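# Press the green lid flat onto the tin

## Task

Push the green lid fully down onto the tin so that it is seated level around its entire rim, then finish with neither arm in contact with the lid.

## Robot and tools

Robot: two arms, left_arm and right_arm, in a physics simulation. Each arm has six joints, always listed in this order: waist, shoulder, elbow, wrist pitch, wrist yaw, wrist roll. After the joints comes one gripper value. Cameras: cam_high, cam_left_wrist and cam_right_wrist, each 896x504 pixels.

Frame: every result reports poses in the scene frame. Its origin sits at table-top height, halfway between the nominal arm bases. +z points up, +x points out over the table, and left_arm is on the +y side. Arm names do not match image left and right. Real bases are offset from nominal, and only a BASES line gives their calibrated spots. Printed hand positions and quaternions can be a few cm off, more so at long reach. end_effector_position is the point between the finger pads, about 1 cm short of the tips. The fingers point along the gripper's +z and open along its y.

Row format: each row is a single flat list of 14 numbers in [-1, 1], covering both arms even when only one moves. The first 7 are left_arm's six joint values and its opening. The last 7 are the same for right_arm. Joint values are offsets from that arm's Joint targets as they stood when the action or call began, not from the previous row. Sending the same offset twice therefore moves the joint further. Scale: 1.0 equals 2.224 rad for waist, shoulder and elbow, and 8.485 rad for the three wrist joints. Opening is absolute: +1 is fully open and -1 is closed. Sending 0 as an opening closes the gripper halfway; to leave a gripper unchanged, resend its current command, shown under Tool commands. Sending 0 for all of an arm's joints re-commands its existing targets.

Stated joint ranges in rad: waist -2.618 to 3.054, shoulder 0.000 to 3.142, elbow 0.000 to 3.142, wrist pitch -1.571 to 1.571, wrist yaw -1.571 to 1.571, wrist roll -2.094 to 2.094. The real ends can differ by up to 0.059 rad. An action that asks for more than 0.059 rad past a stated end is rejected for both arms. If the first action fails that check, or any action is malformed, the whole call is rejected. A joint pushed past its real end is clamped there, and the result may say "joint sent to its limit".

execute_actions(actions, cameras): actions is a list of up to 15 actions. Each action is a table of up to 15 rows, and each row runs for one 1/30 s step. A shorter table keeps its last row for the rest of its 15 steps. An empty list only returns the state and images. cameras selects which images come back: omitted, null or ["all"] gives all, [] gives none, and an unknown name makes the call invalid. Joint speed is capped. Each target may lead its measured angle by at most 0.339 rad (big joints) or 2.2 rad (wrists) per step. Targets that would move the gripper more than 200 mm from where it is get scaled back.

move(target, speed, blend, opening_speed, blocking, cameras): target is a single 14-number row or a list of up to 15 rows. Every row is an offset from the same Joint targets at the call's start, not chained. All joints travel together, so grippers trace curves. speed is the top rad/s of the joint with the farthest to go: 0.01 to 12.57, default 0.5, one value or one per target. blend (rad) rounds corners between listed targets. opening_speed (0.2 or more per second on the -1..+1 scale) moves the fingers gradually. Paths take at least 0.5 s and are cut short past 10 s. Paths do not avoid obstacles or the other arm. blocking=false returns after about 0.5 s while the motion continues. The move: line reports done, off_target (at rest more than 0.035 rad from target), moving, held or fault, plus limits=held if steps were withheld. Done does not mean nothing was touched. A faster move, or a target set deeper past the contact, presses harder.

wait(seconds 0 to 10) lets time pass with the last commands held. stop() brakes a running move and needs some room to do it. zoom_image(camera, region [x0,y0,x1,y1] in pixels, at most 504x504) enlarges part of that camera's latest image. finished_scene(scene=1) ends the scene for good.

Reading results: Joint positions and velocities give one block per arm: six joints (rad, rad/s) and then the finger-pad gap (m; 0.094 when fully open). Joint targets are the base for your next offsets. "joint command not followed" means the clearance check changed some steps. It does not keep the two grippers apart. Joint torques come in joint order; positive points toward larger angles. They include gravity, offsets and noise, and joints 1 to 3 wrap at ±28 N m. grip_measured reads on the command scale and can be about 2.7 mm wide when empty. Results from execute_actions also list joint positions at some steps. MOTOR HOT appears at 75 °C. At 90 °C the arm folds and goes idle, and at 100 °C it goes limp. Holding, stretching out, or pushing at an unreachable pose all heat the motors.

Strategy and cautions: the lid may get a brief push from outside. Press it down gently and evenly around the rim, checking with cam_high and zooms that it sits level. Avoid slams, fast impacts and very hard pushes. Never let the arms strike or press on each other, and do not close one gripper on the other's fingers. To end a press, command the targets back past the measured joint positions, then lift clear so neither arm touches the lid. A camera cable resting on the lid counts as touching it. Keep everything on the table, because a fall fails the task. Smooth, low-effort, quick motion is better, and thinking time also passes in the scene.

Each tool is called after "Request:" as name(argument=value, ...) on one line, values as JSON.

## Session

Request:
execute_actions(actions=[])

Scene clock: 0.00 s.
left_arm: end_effector_position=(+0.3933, +0.3700, +0.1147) grip_measured=+1.000 end_effector_quat_wxyz=(+0.607, -0.110, +0.785, +0.048) | right_arm: end_effector_position=(+0.3619, -0.2191, +0.1631) grip_measured=+1.000 end_effector_quat_wxyz=(+0.625, +0.013, +0.779, -0.051)
Joint positions: left_arm=[0.02 1.553 0.335 0.952 -0.21 -0.118 0.094] | right_arm=[0.131 1.548 0.342 0.986 0.212 -0.018 0.094]
Joint velocities: within noise
Joint torques (N m): no reading
Motor temperatures (°C): left_arm=[30 41 44 38 30 29 32] | right_arm=[32 48 40 42 26 34 29]
Heat: left arm: 44 °C; right arm: 48 °C.
Joint targets: left_arm=[0.020 1.549 0.338 0.942 -0.211 -0.118] | right_arm=[0.131 1.538 0.350 0.992 0.214 -0.018]
Tool commands: left_gripper/opening=+1.0 right_gripper/opening=+1.0

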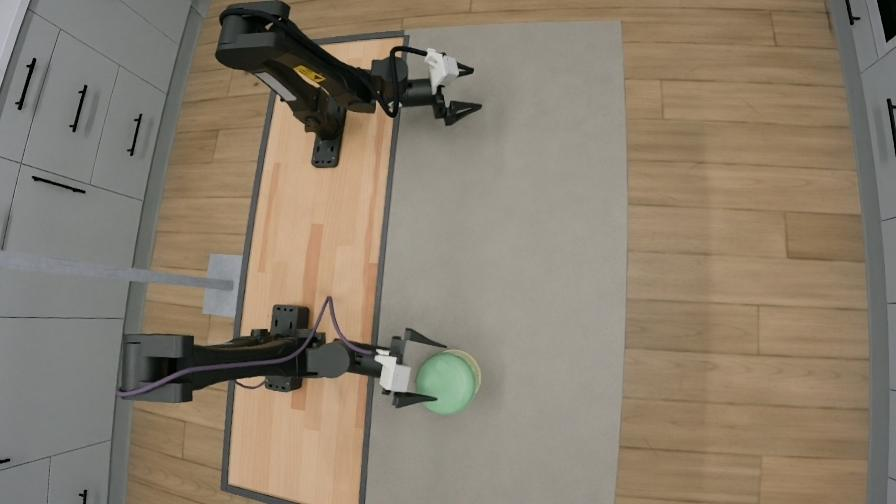

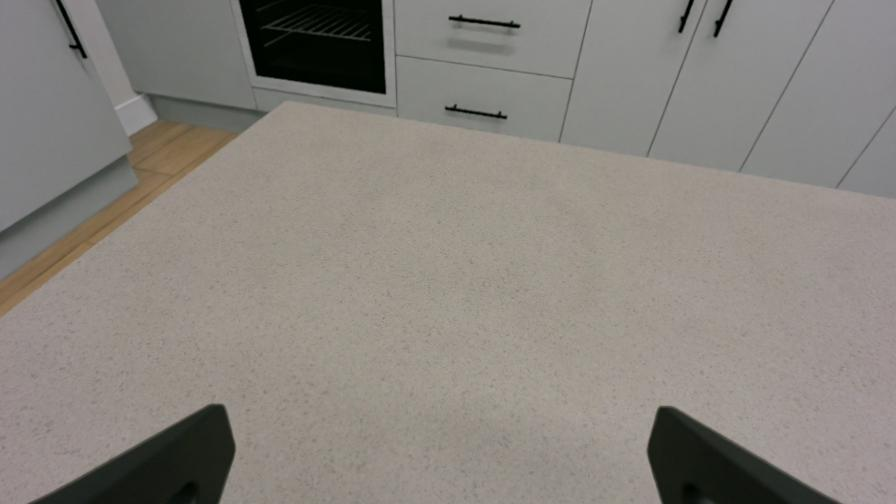

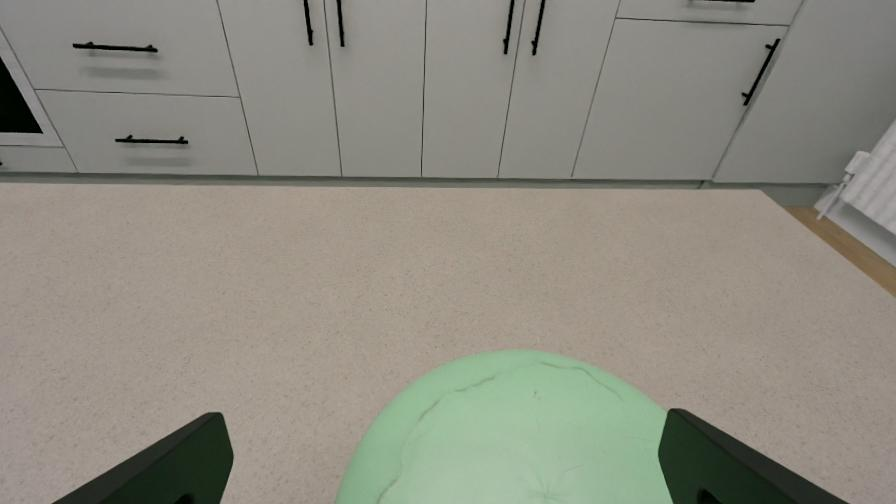

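Request:
zoom_image(camera="cam_high", region=[370, 310, 530, 430])

Request:
zoom_image(camera="cam_right_wrist", region=[300, 320, 720, 504])

Scaled by 3.150.

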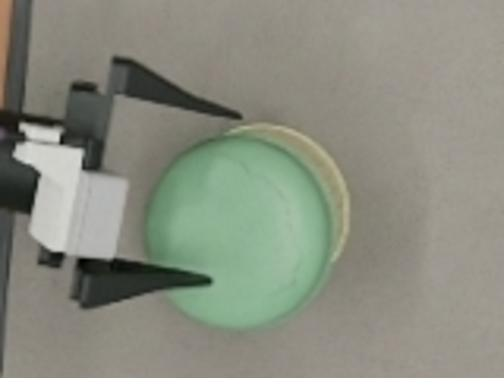

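Scaled by 1.200.

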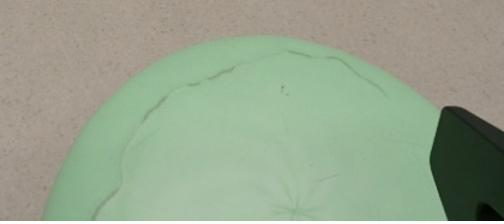

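Request:
move(target=[0,0,0,0,0,0,1,0,-0.09,0,0,0,0,1], cameras=[])

Request:
move(target=[0,0,0,0,0,0,1,0,0,0.09,0,0,0,1], cameras=[])

Request:
move(target=[0,0,0,0,0,0,1,0,0,0,-0.0707,0,0,1])

Scene clock: 3.90 s.
left_arm: end_effector_position=(+0.3933, +0.3700, +0.1147) grip_measured=+1.000 end_effector_quat_wxyz=(+0.607, -0.110, +0.785, +0.048) | right_arm: end_effector_position=(+0.3545, -0.2200, +0.2346) grip_measured=+1.000 end_effector_quat_wxyz=(+0.696, +0.025, +0.717, -0.041)
Joint positions: left_arm=[0.02 1.553 0.335 0.952 -0.21 -0.118 0.094] | right_arm=[0.131 1.355 0.342 0.984 0.212 -0.019 0.094]
Joint velocities: within noise
Joint torques (N m): left_arm=[-0.02 -6.52 6.9 1.75 -0.03 0] | right_arm=[-0.08 -6.43 5.91 2.19 0.01 -0.01]
Motor temperatures (°C): left_arm=[30 42 44 39 29 29 32] | right_arm=[32 48 40 43 26 34 29]
Heat: left arm: 44 °C; right arm: 48 °C.
Joint targets: left_arm=[0.020 1.549 0.338 0.942 -0.211 -0.118] | right_arm=[0.131 1.338 0.350 0.992 0.214 -0.019]
move: done
No camera images: "cameras" was empty.

Scene clock: 4.70 s.
left_arm: end_effector_position=(+0.3933, +0.3700, +0.1147) grip_measured=+1.000 end_effector_quat_wxyz=(+0.607, -0.110, +0.785, +0.048) | right_arm: end_effector_position=(+0.3807, -0.2169, +0.3148) grip_measured=+1.000 end_effector_quat_wxyz=(+0.757, +0.036, +0.652, -0.031)
Joint positions: left_arm=[0.02 1.553 0.335 0.952 -0.21 -0.118 0.094] | right_arm=[0.131 1.355 0.525 0.983 0.212 -0.019 0.094]
Joint velocities: within noise
Joint torques (N m): left_arm=[-0.01 -6.52 6.93 1.75 -0.04 0] | right_arm=[0.09 -6.93 7.58 2.14 0.02 -0.02]
Motor temperatures (°C): left_arm=[30 42 44 39 29 29 32] | right_arm=[32 48 41 43 26 34 29]
Heat: left arm: 44 °C; right arm: 48 °C.
Joint targets: left_arm=[0.020 1.549 0.338 0.942 -0.211 -0.118] | right_arm=[0.131 1.338 0.550 0.992 0.214 -0.019]
move: done
No camera images: "cameras" was empty.

Scene clock: 6.60 s.
left_arm: end_effector_position=(+0.3933, +0.3700, +0.1147) grip_measured=+1.000 end_effector_quat_wxyz=(+0.607, -0.110, +0.785, +0.048) | right_arm: end_effector_position=(+0.3611, -0.2192, +0.1753) grip_measured=+1.000 end_effector_quat_wxyz=(+0.540, -0.001, +0.839, -0.062)
Joint positions: left_arm=[0.02 1.553 0.335 0.952 -0.21 -0.118 0.094] | right_arm=[0.131 1.355 0.525 0.398 0.212 -0.019 0.094]
Joint velocities: within noise
Joint torques (N m): left_arm=[0.01 -6.5 6.9 1.74 -0.03 0] | right_arm=[0.06 -7.01 7.71 1.95 0.08 0]
Motor temperatures (°C): left_arm=[30 43 45 39 29 29 32] | right_arm=[32 48 41 44 26 34 29]
Heat: left arm: 45 °C; right arm: 48 °C.
Joint targets: left_arm=[0.020 1.549 0.338 0.942 -0.211 -0.118] | right_arm=[0.131 1.338 0.550 0.393 0.214 -0.019]
move: done

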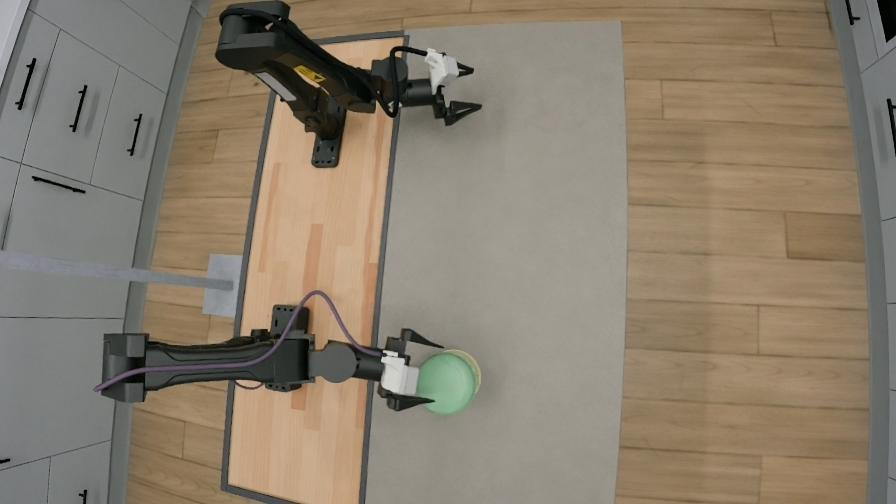

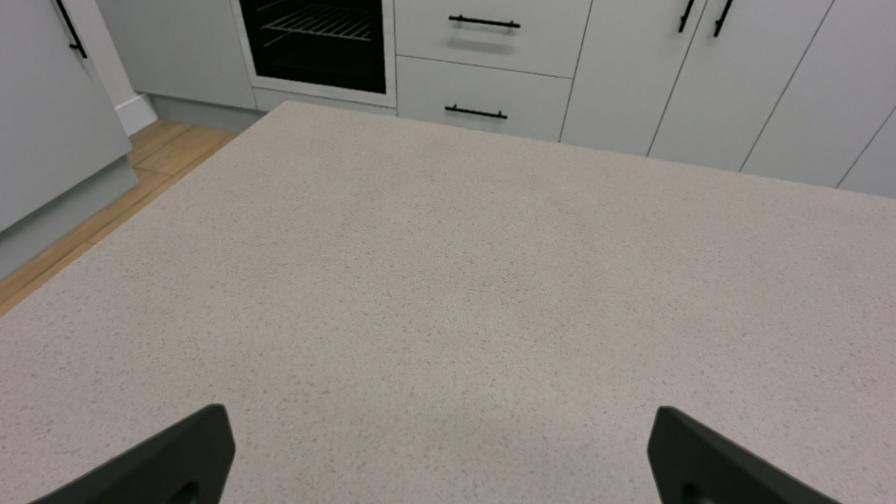

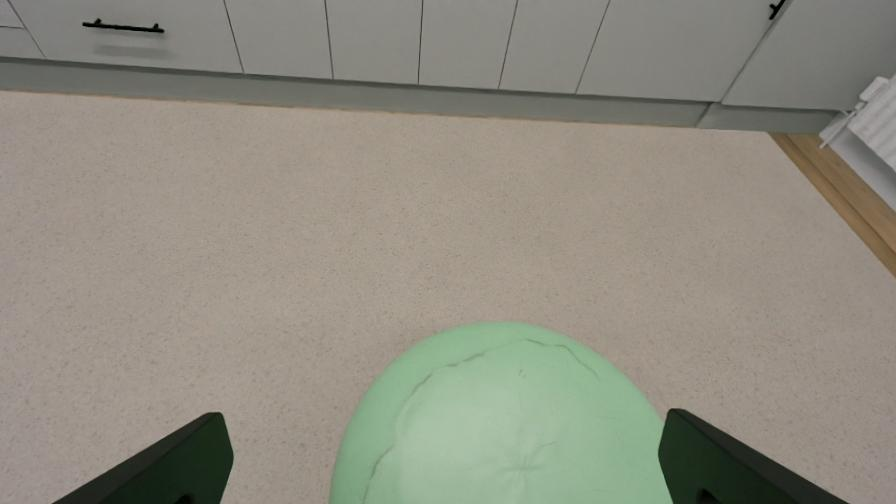

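Request:
move(target=[[0,0,0,0,0,0,1,-0.05,0,0.3,0,-0.0252,0,1],[0,0,0,0,0,0,1,-0.104,0.198,0.524,-0.2242,-0.0252,0,1]], speed=1, blend=0.1, cameras=["cam_high","cam_right_wrist"])

Scene clock: 14.67 s.
left_arm: end_effector_position=(+0.3933, +0.3700, +0.1147) grip_measured=+1.000 end_effector_quat_wxyz=(+0.607, -0.110, +0.785, +0.048) | right_arm: end_effector_position=(+0.2828, -0.2644, +0.2092) grip_measured=+1.000 end_effector_quat_wxyz=(-0.003, +0.044, +0.999, -0.004)
Joint positions: left_arm=[0.02 1.553 0.335 0.952 -0.21 -0.118 0.094] | right_arm=[-0.095 1.771 1.686 -1.49 0.007 -0.019 0.094]
Joint velocities: within noise
Joint torques (N m): left_arm=[0.01 -6.52 6.93 1.74 -0.03 0] | right_arm=[-0.36 -8.68 7.5 0.08 -0.05 0.01]
Motor temperatures (°C): left_arm=[30 44 45 40 29 29 32] | right_arm=[32 49 42 44 26 34 29]
Heat: left arm: 45 °C; right arm: 49 °C.
Joint targets: left_arm=[0.020 1.549 0.338 0.942 -0.211 -0.118] | right_arm=[-0.100 1.778 1.716 -1.510 0.000 -0.019]
move: done
Images, in order (width x height): cam_high 896x504, cam_right_wrist 896x504.

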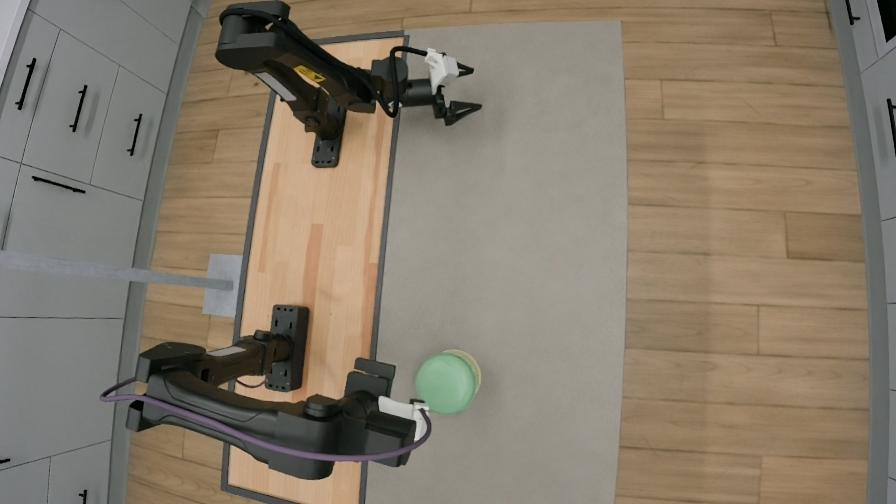

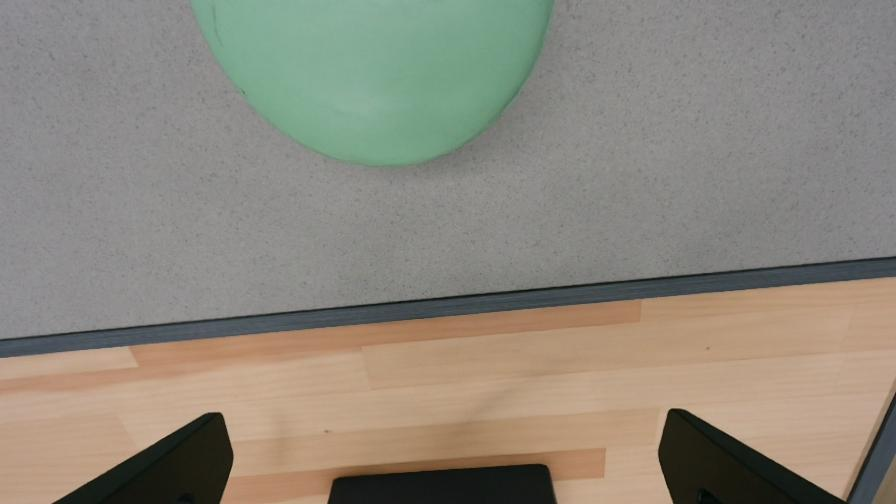

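Request:
move(target=[0,0,0,0,0,0,1,0.022,0.18,0.24,0,0,0,1], speed=1, cameras=["cam_high","cam_right_wrist"])

Scene clock: 17.37 s.
left_arm: end_effector_position=(+0.3933, +0.3700, +0.1147) grip_measured=+1.000 end_effector_quat_wxyz=(+0.607, -0.110, +0.785, +0.048) | right_arm: end_effector_position=(+0.4036, -0.2589, +0.2018) grip_measured=+1.000 end_effector_quat_wxyz=(+0.057, +0.024, +0.998, -0.005)
Joint positions: left_arm=[0.02 1.553 0.335 0.952 -0.21 -0.118 0.094] | right_arm=[-0.054 2.174 2.22 -1.501 0.006 -0.019 0.094]
Joint velocities: within noise
Joint torques (N m): left_arm=[-0.01 -6.5 6.91 1.75 -0.03 0] | right_arm=[0.18 -12.92 7.66 0.44 -0.06 0.03]
Motor temperatures (°C): left_arm=[30 44 45 40 29 29 32] | right_arm=[32 49 42 44 26 34 29]
Heat: left arm: 45 °C; right arm: 49 °C.
Joint targets: left_arm=[0.020 1.549 0.338 0.942 -0.211 -0.118] | right_arm=[-0.051 2.179 2.250 -1.510 0.000 -0.019]
move: done
Images, in order (width x height): cam_high 896x504, cam_right_wrist 896x504.

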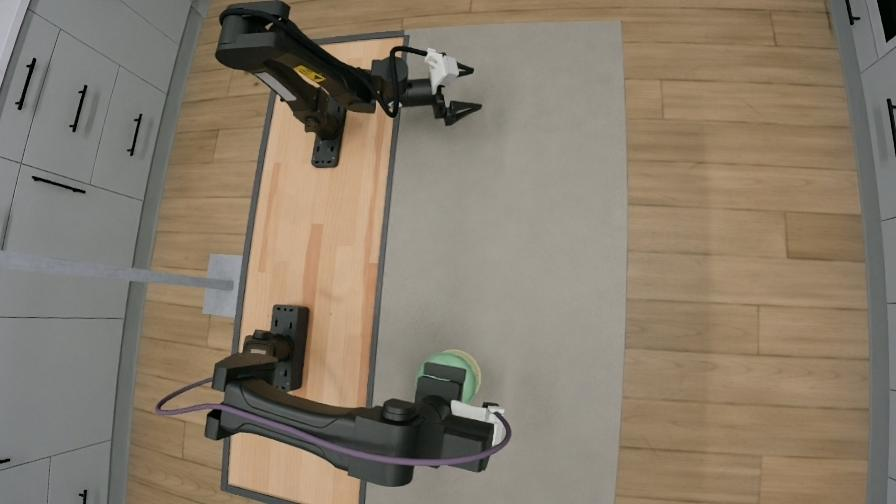

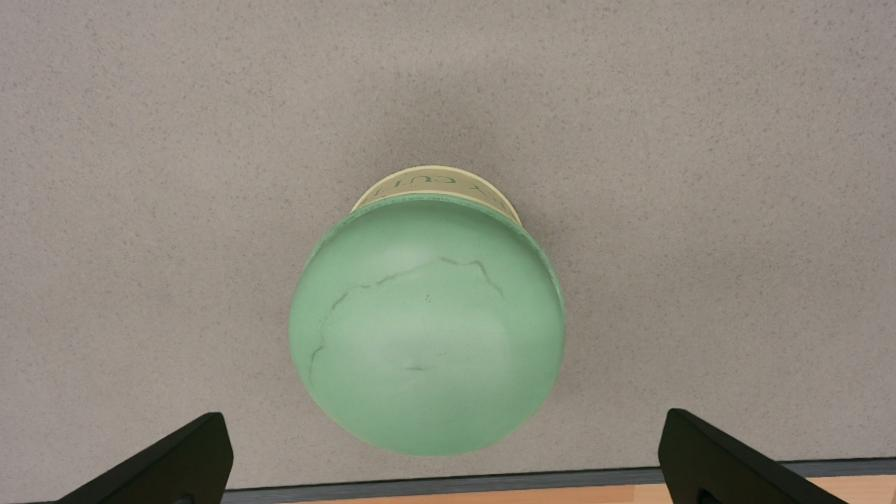

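Request:
zoom_image(camera="cam_right_wrist", region=[270, 140, 590, 480])

Scaled by 1.482.

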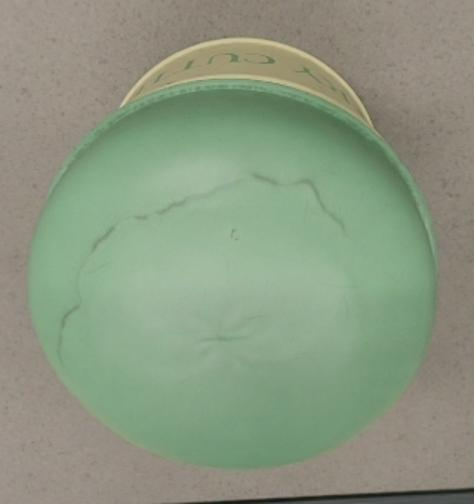

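Request:
move(target=[-0.31,0.342,0.3,0.025,0.092,0.0139,1,0,0,0,0,0,0,-1], speed=1)

Scene clock: 24.07 s.
left_arm: end_effector_position=(+0.3540, -0.0815, +0.0698) grip_measured=+1.000 end_effector_quat_wxyz=(+0.514, +0.412, +0.630, -0.411) | right_arm: end_effector_position=(+0.4036, -0.2589, +0.2018) grip_measured=-0.986 end_effector_quat_wxyz=(+0.057, +0.024, +0.998, -0.005)
Joint positions: left_arm=[-0.672 2.282 0.984 1.14 0.557 -0.013 0.094] | right_arm=[-0.054 2.174 2.22 -1.501 0.006 -0.019 0.001]
Joint velocities: within noise
Joint torques (N m): left_arm=[0.2 -10.85 8.09 1.91 0.19 0.14] | right_arm=[0.21 -13.01 7.51 0.45 -0.04 -0.01]
Motor temperatures (°C): left_arm=[30 45 46 40 29 29 32] | right_arm=[32 51 42 43 26 34 29]
Heat: left arm: 46 °C; right arm: 51 °C.
Joint targets: left_arm=[-0.669 2.310 1.005 1.154 0.570 0.000] | right_arm=[-0.051 2.179 2.250 -1.510 0.000 -0.019]
move: done

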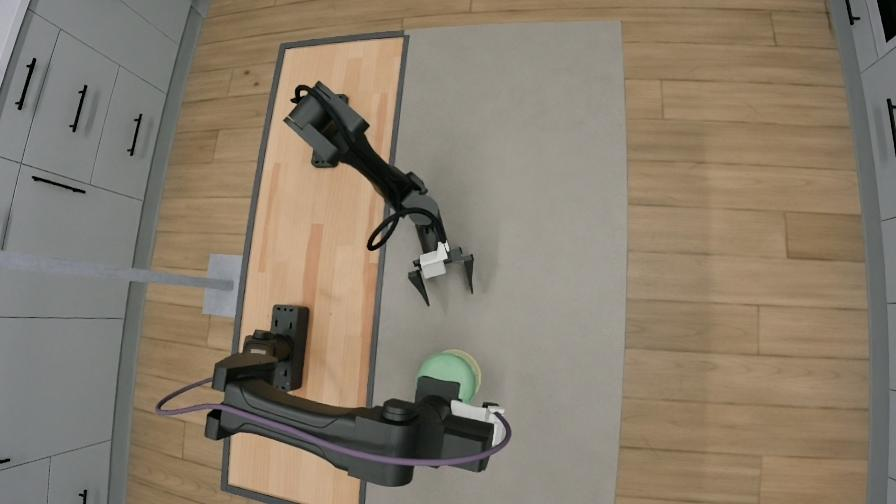

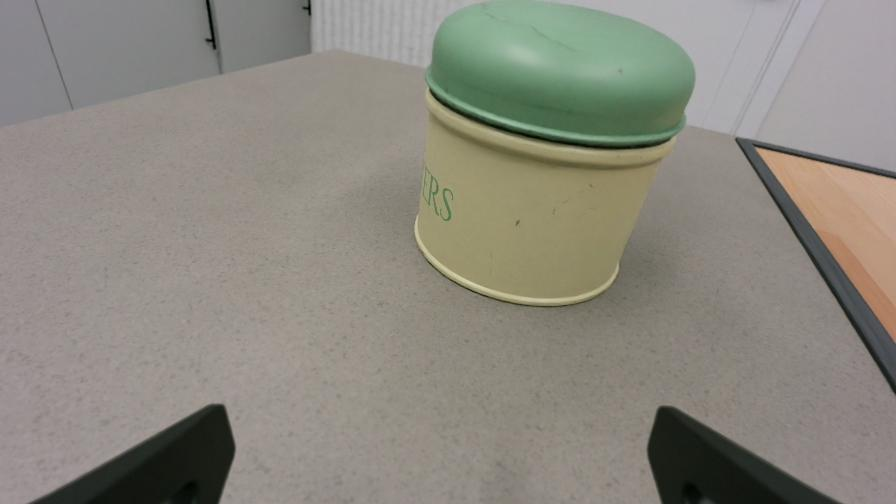

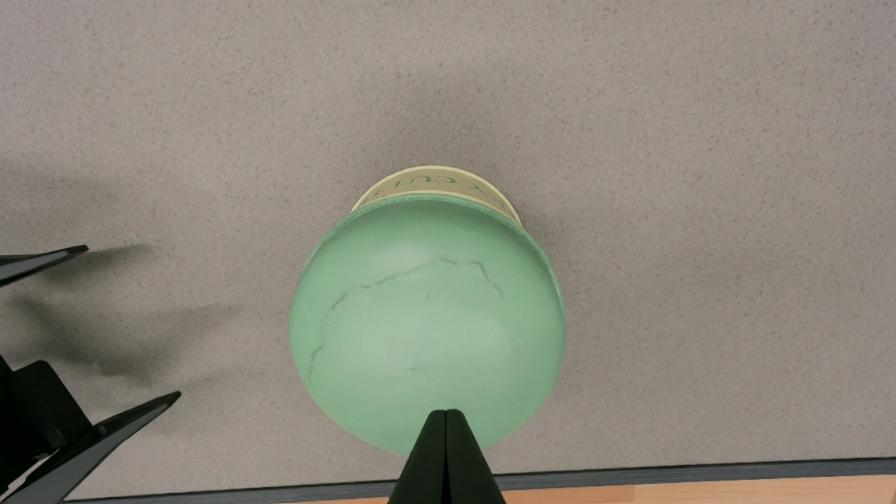

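Great view. Zoom.

Request:
zoom_image(camera="cam_left_wrist", region=[400, 0, 710, 320])

Scaled by 1.575.

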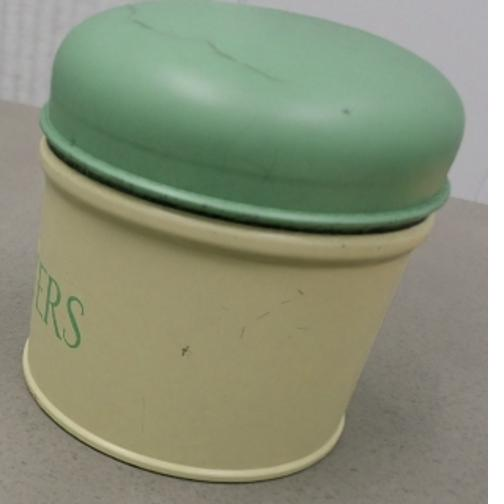

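Request:
move(target=[0,0,0,0.0236,0,0,1,0.0045,-0.0292,-0.1416,0.0236,0,0,-1])

Scene clock: 27.17 s.
left_arm: end_effector_position=(+0.3557, -0.0833, +0.1118) grip_measured=+1.000 end_effector_quat_wxyz=(+0.583, +0.411, +0.564, -0.417) | right_arm: end_effector_position=(+0.3911, -0.2550, +0.1378) grip_measured=-0.986 end_effector_quat_wxyz=(+0.018, +0.020, +1.000, -0.004)
Joint positions: left_arm=[-0.672 2.282 0.984 1.33 0.559 -0.008 0.094] | right_arm=[-0.047 2.159 1.943 -1.319 0.006 -0.019 0.001]
Joint velocities: within noise
Joint torques (N m): left_arm=[0.21 -10.84 8.05 1.99 0.13 0.1] | right_arm=[0.42 -17.87 4.7 0.49 -0.07 -0.02]
Motor temperatures (°C): left_arm=[30 46 46 41 29 29 32] | right_arm=[32 52 42 42 26 34 30]
Heat: left arm: 46 °C; right arm: 52 °C.
Joint targets: left_arm=[-0.669 2.310 1.005 1.355 0.570 0.000] | right_arm=[-0.041 2.114 1.935 -1.310 0.000 -0.019]
move: off_target (right_arm); right_arm: the shoulder is farthest, 0.045 rad from its target

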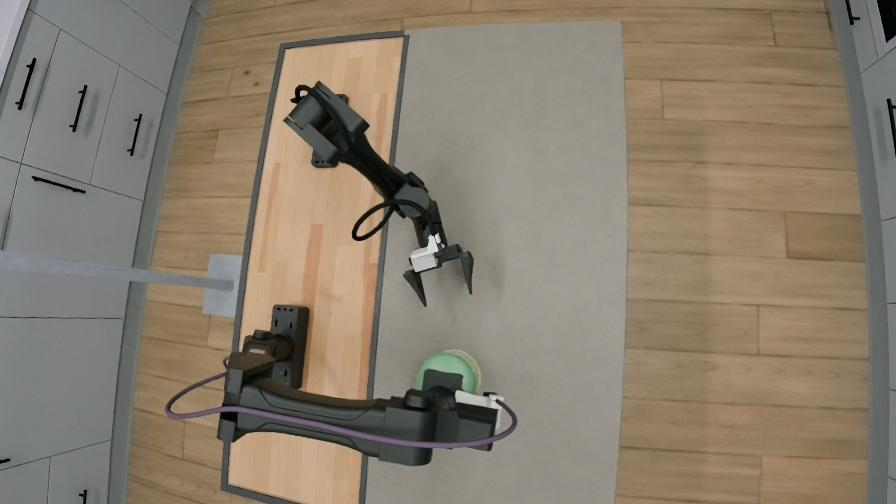

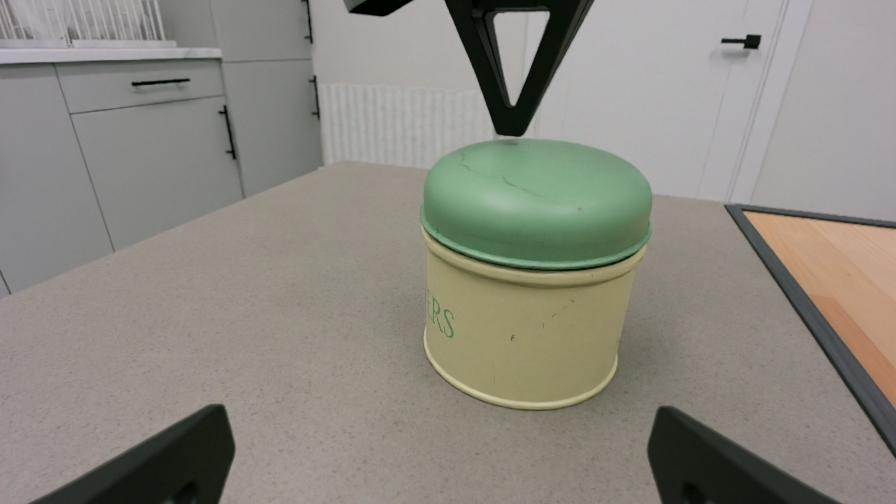

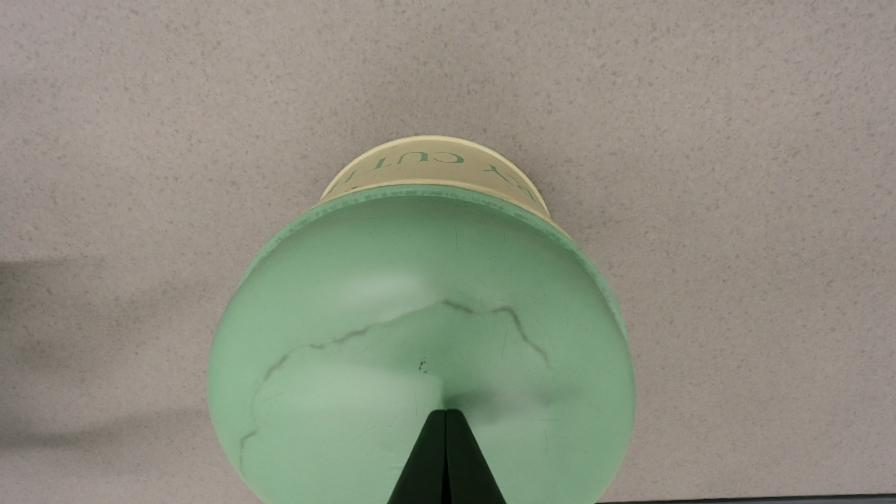

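Request:
move(target=[0,0,0,0,0,0,1,0.0067,0.0342,0,0,0,0,-1])

Request:
zoom_image(camera="cam_left_wrist", region=[380, 0, 700, 320])

Scene clock: 32.17 s.
left_arm: end_effector_position=(+0.3557, -0.0833, +0.1118) grip_measured=+1.000 end_effector_quat_wxyz=(+0.583, +0.411, +0.564, -0.417) | right_arm: end_effector_position=(+0.3917, -0.2485, +0.1310) grip_measured=-0.986 end_effector_quat_wxyz=(+0.011, +0.013, +1.000, -0.003)
Joint positions: left_arm=[-0.672 2.282 0.984 1.33 0.559 -0.008 0.094] | right_arm=[-0.031 2.175 1.943 -1.316 0.006 -0.019 0.001]
Joint velocities: within noise
Joint torques (N m): left_arm=[0.23 -10.82 8.08 1.99 0.12 0.1] | right_arm=[0.39 -12.25 4.68 0.41 -0.04 -0.01]
Motor temperatures (°C): left_arm=[30 48 47 42 29 29 32] | right_arm=[32 53 42 42 26 33 30]
Heat: left arm: 48 °C; right arm: 53 °C.
Joint targets: left_arm=[-0.669 2.310 1.005 1.354 0.570 0.000] | right_arm=[-0.026 2.190 1.935 -1.309 0.000 -0.019]
move: done

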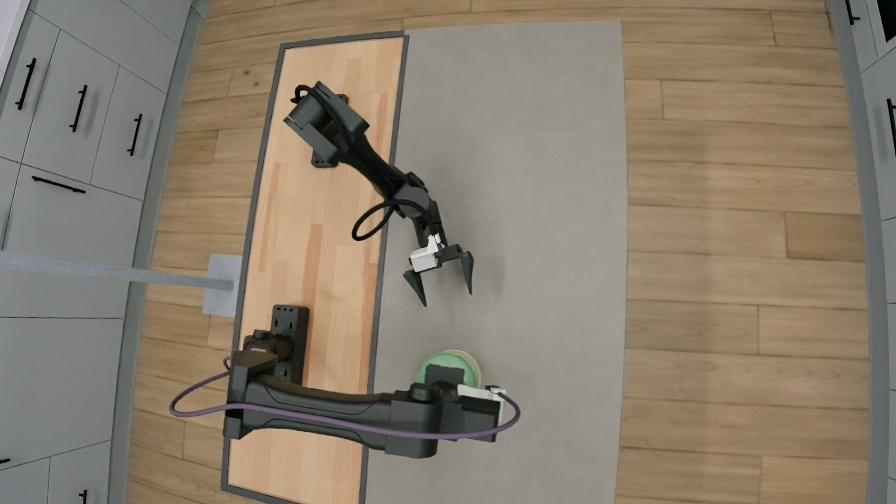

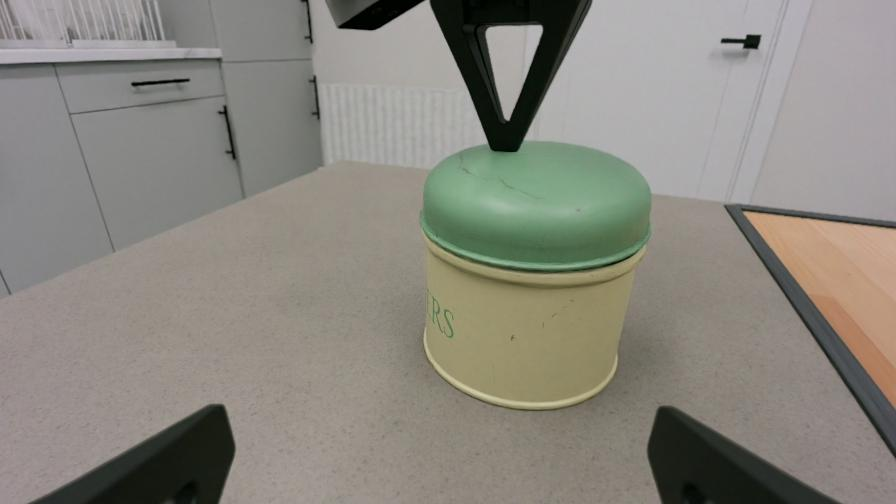

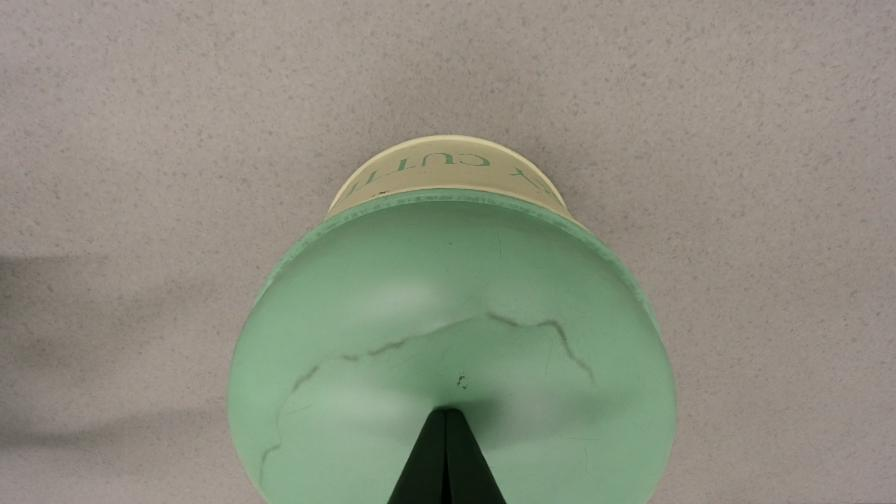

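Scaled by 1.575.

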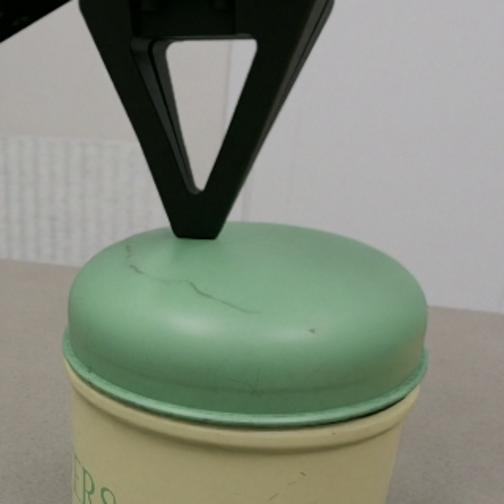

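Request:
move(target=[0,0,0,0,0,0,1,0,-0.022,-0.0225,0,0,0,-1])

Request:
zoom_image(camera="cam_left_wrist", region=[380, 0, 700, 320])

Scene clock: 34.80 s.
left_arm: end_effector_position=(+0.3557, -0.0833, +0.1118) grip_measured=+1.000 end_effector_quat_wxyz=(+0.583, +0.411, +0.564, -0.417) | right_arm: end_effector_position=(+0.3901, -0.2484, +0.1282) grip_measured=-0.986 end_effector_quat_wxyz=(+0.015, +0.013, +1.000, -0.003)
Joint positions: left_arm=[-0.672 2.282 0.984 1.33 0.559 -0.008 0.094] | right_arm=[-0.031 2.161 1.909 -1.29 0.006 -0.019 0.001]
Joint velocities: within noise
Joint torques (N m): left_arm=[0.21 -10.81 8.06 1.98 0.12 0.1] | right_arm=[0.44 -15.34 3.54 0.14 -0.06 -0.02]
Motor temperatures (°C): left_arm=[30 49 47 42 29 29 32] | right_arm=[32 53 41 42 26 33 30]
Heat: left arm: 49 °C; right arm: 53 °C.
Joint targets: left_arm=[-0.669 2.310 1.005 1.354 0.570 0.000] | right_arm=[-0.026 2.141 1.885 -1.309 0.000 -0.019]
move: done

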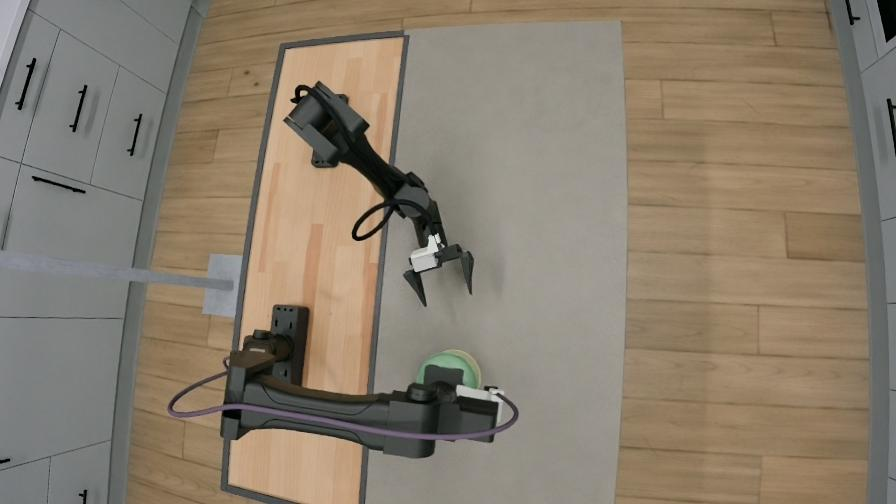

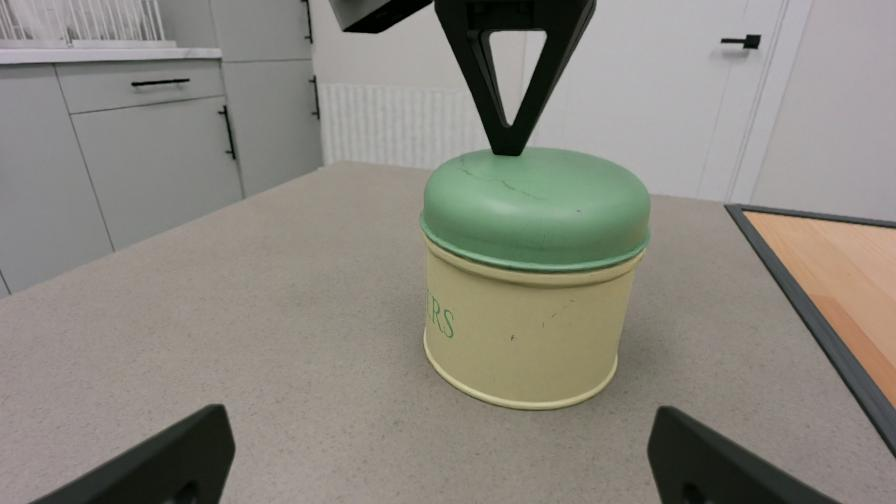

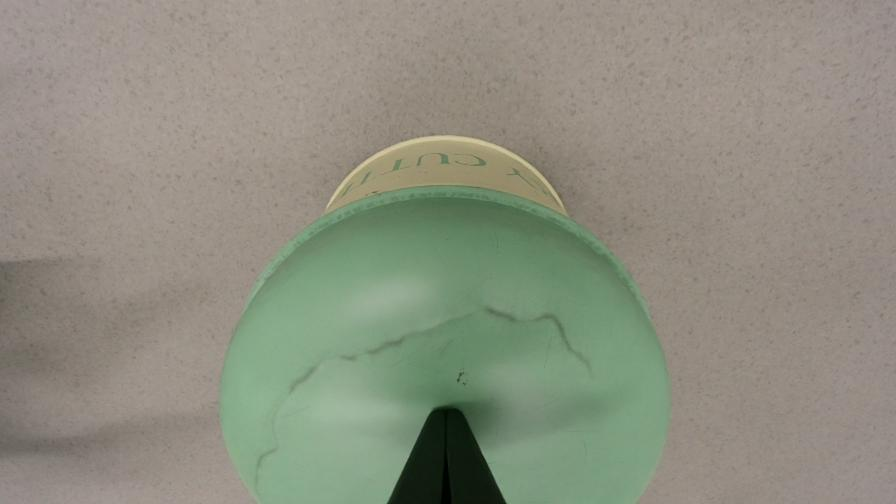

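Scaled by 1.575.

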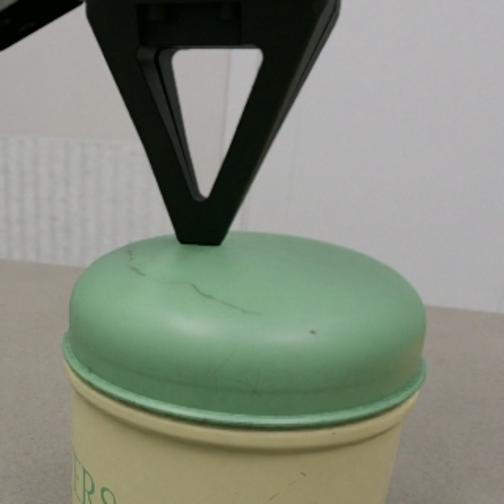

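Request:
move(target=[[0,0,0,0,0,0,1,0,-0.04,0.006,-0.004,0,0,-1],[0,0,0,0,0,0,1,0,-0.0225,0.0,-0.0041,0,0,-1]])

Request:
zoom_image(camera="cam_left_wrist", region=[380, 0, 700, 320])

Scene clock: 36.97 s.
left_arm: end_effector_position=(+0.3557, -0.0833, +0.1118) grip_measured=+1.000 end_effector_quat_wxyz=(+0.583, +0.411, +0.564, -0.417) | right_arm: end_effector_position=(+0.3791, -0.2479, +0.1511) grip_measured=-0.986 end_effector_quat_wxyz=(+0.023, +0.013, +1.000, -0.004)
Joint positions: left_arm=[-0.672 2.282 0.984 1.33 0.559 -0.008 0.094] | right_arm=[-0.031 2.093 1.895 -1.326 0.006 -0.019 0.001]
Joint velocities: within noise
Joint torques (N m): left_arm=[0.2 -10.84 8.06 1.99 0.13 0.1] | right_arm=[0.36 -13.05 4.53 0.17 -0.03 0.01]
Motor temperatures (°C): left_arm=[30 50 47 42 29 28 32] | right_arm=[32 54 41 41 26 33 30]
Heat: left arm: 50 °C; right arm: 54 °C.
Joint targets: left_arm=[-0.669 2.310 1.005 1.354 0.570 0.000] | right_arm=[-0.026 2.091 1.885 -1.344 0.000 -0.019]
move: done

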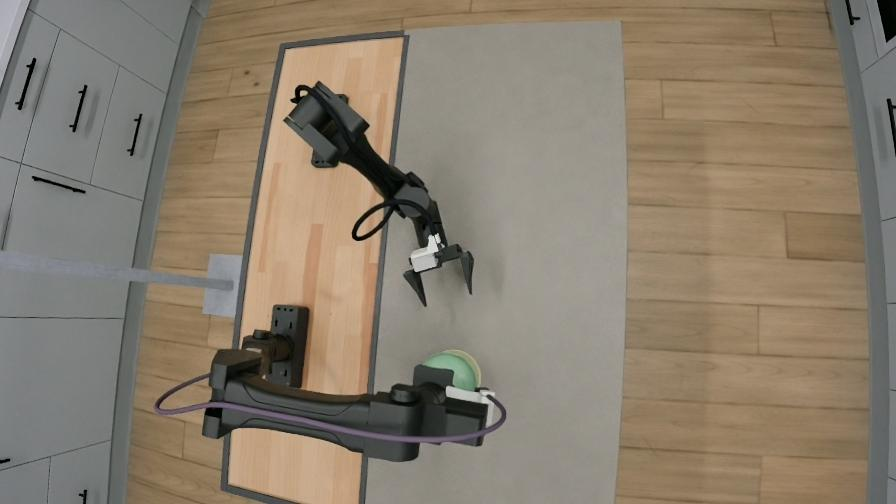

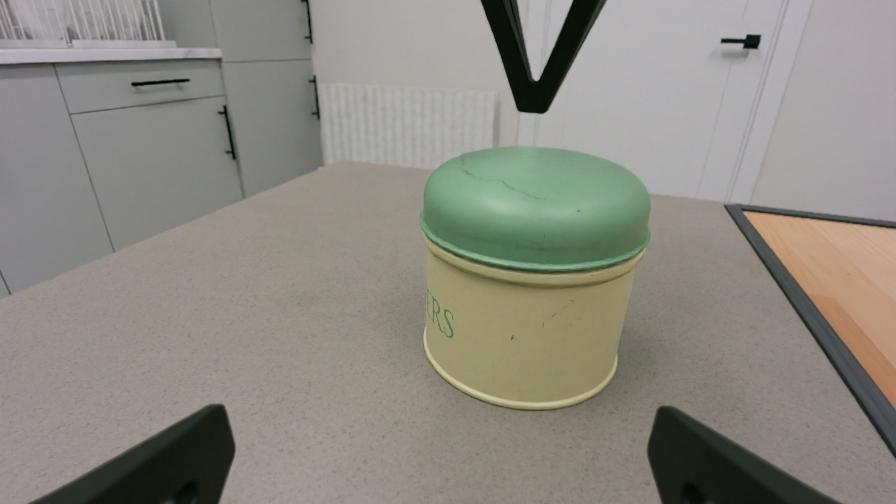

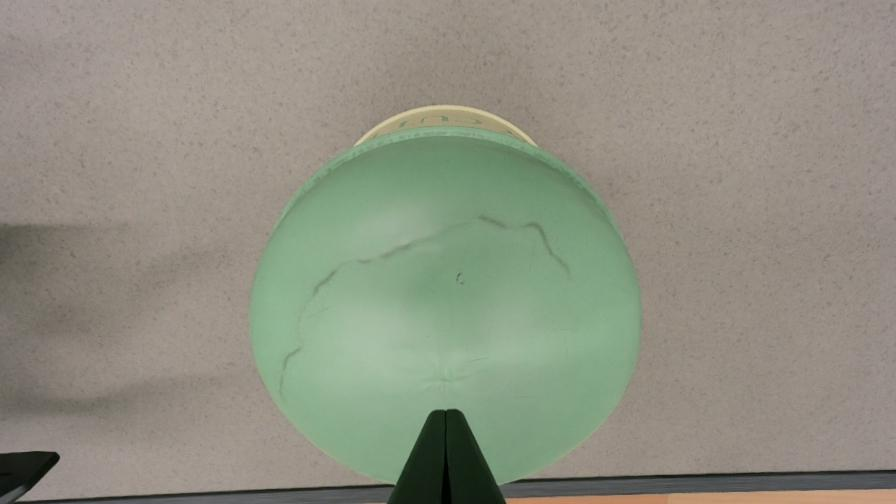

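Scaled by 1.575.

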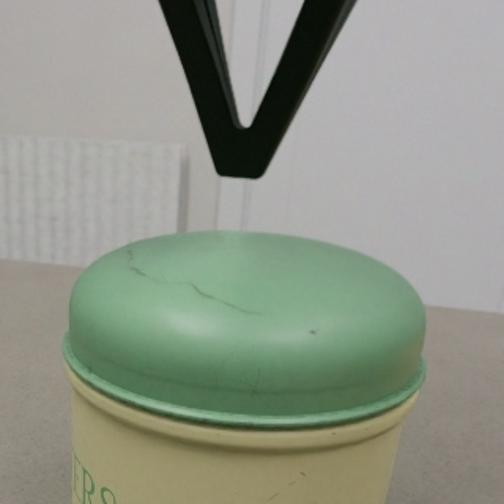

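Request:
move(target=[[0,0,0,0,0,0,1,0,0.03,0.0,0,0,0,-1],[0,0,0,0,0,0,1,0,0.06,0.0,0,0,0,-1]], speed=0.2)

Request:
zoom_image(camera="cam_left_wrist", region=[380, 0, 700, 320])

Scene clock: 39.00 s.
left_arm: end_effector_position=(+0.3557, -0.0833, +0.1118) grip_measured=+1.000 end_effector_quat_wxyz=(+0.583, +0.411, +0.564, -0.417) | right_arm: end_effector_position=(+0.3769, -0.2480, +0.1259) grip_measured=-0.986 end_effector_quat_wxyz=(-0.011, +0.012, +1.000, -0.003)
Joint positions: left_arm=[-0.672 2.282 0.984 1.33 0.559 -0.008 0.094] | right_arm=[-0.031 2.158 1.895 -1.329 0.007 -0.019 0.001]
Joint velocities: within noise
Joint torques (N m): left_arm=[0.2 -10.82 8.08 1.99 0.13 0.1] | right_arm=[0.34 -7.15 4.56 0.07 -0.06 -0.01]
Motor temperatures (°C): left_arm=[29 50 47 42 29 28 32] | right_arm=[32 54 41 41 26 33 30]
Heat: left arm: 50 °C; right arm: 54 °C.
Joint targets: left_arm=[-0.669 2.310 1.005 1.354 0.570 0.000] | right_arm=[-0.026 2.225 1.885 -1.344 0.000 -0.019]
move: off_target (right_arm); right_arm: the shoulder is farthest, 0.067 rad from its target

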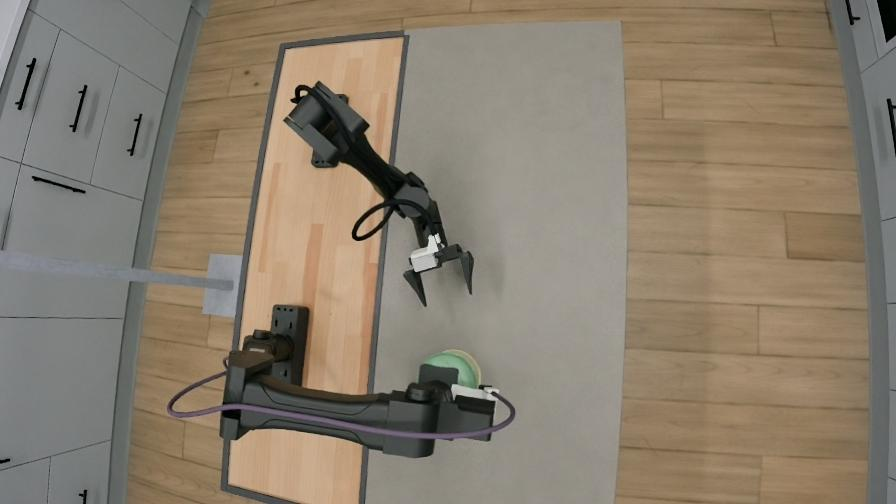

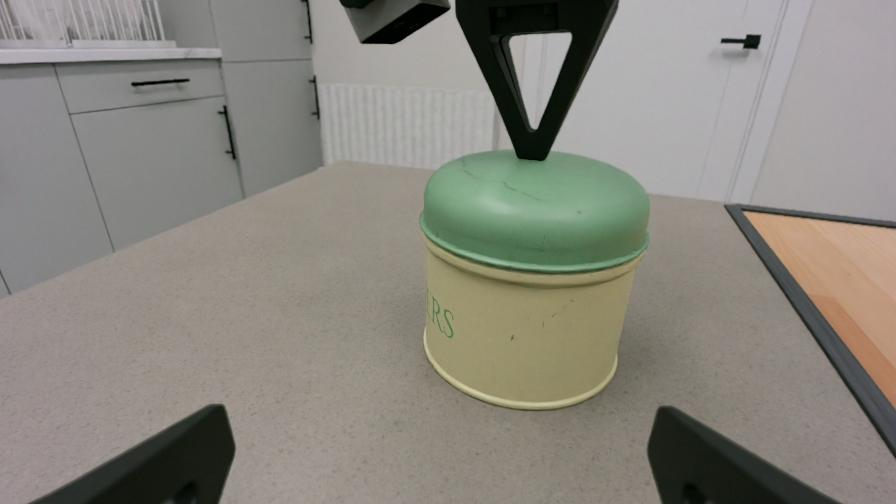

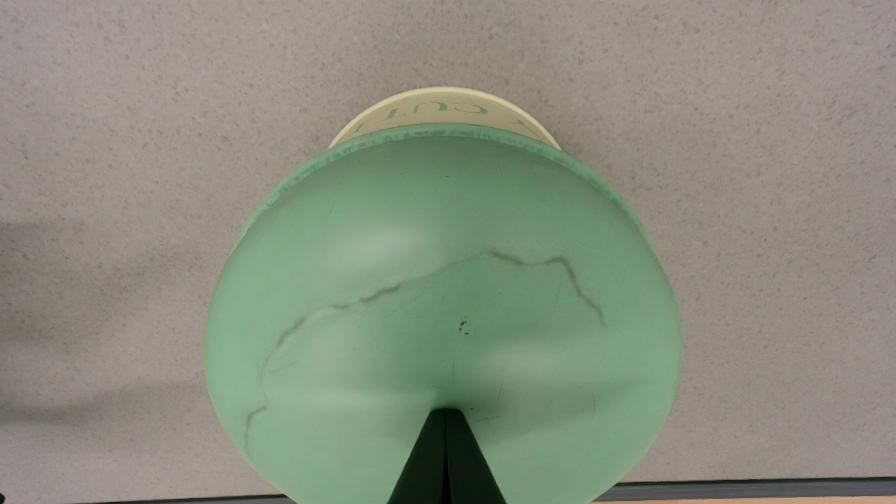

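Scaled by 1.575.

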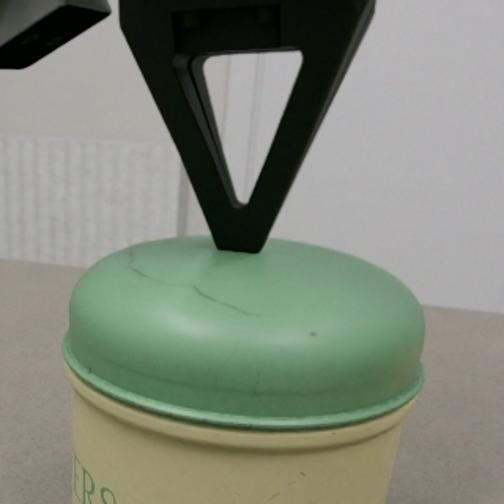

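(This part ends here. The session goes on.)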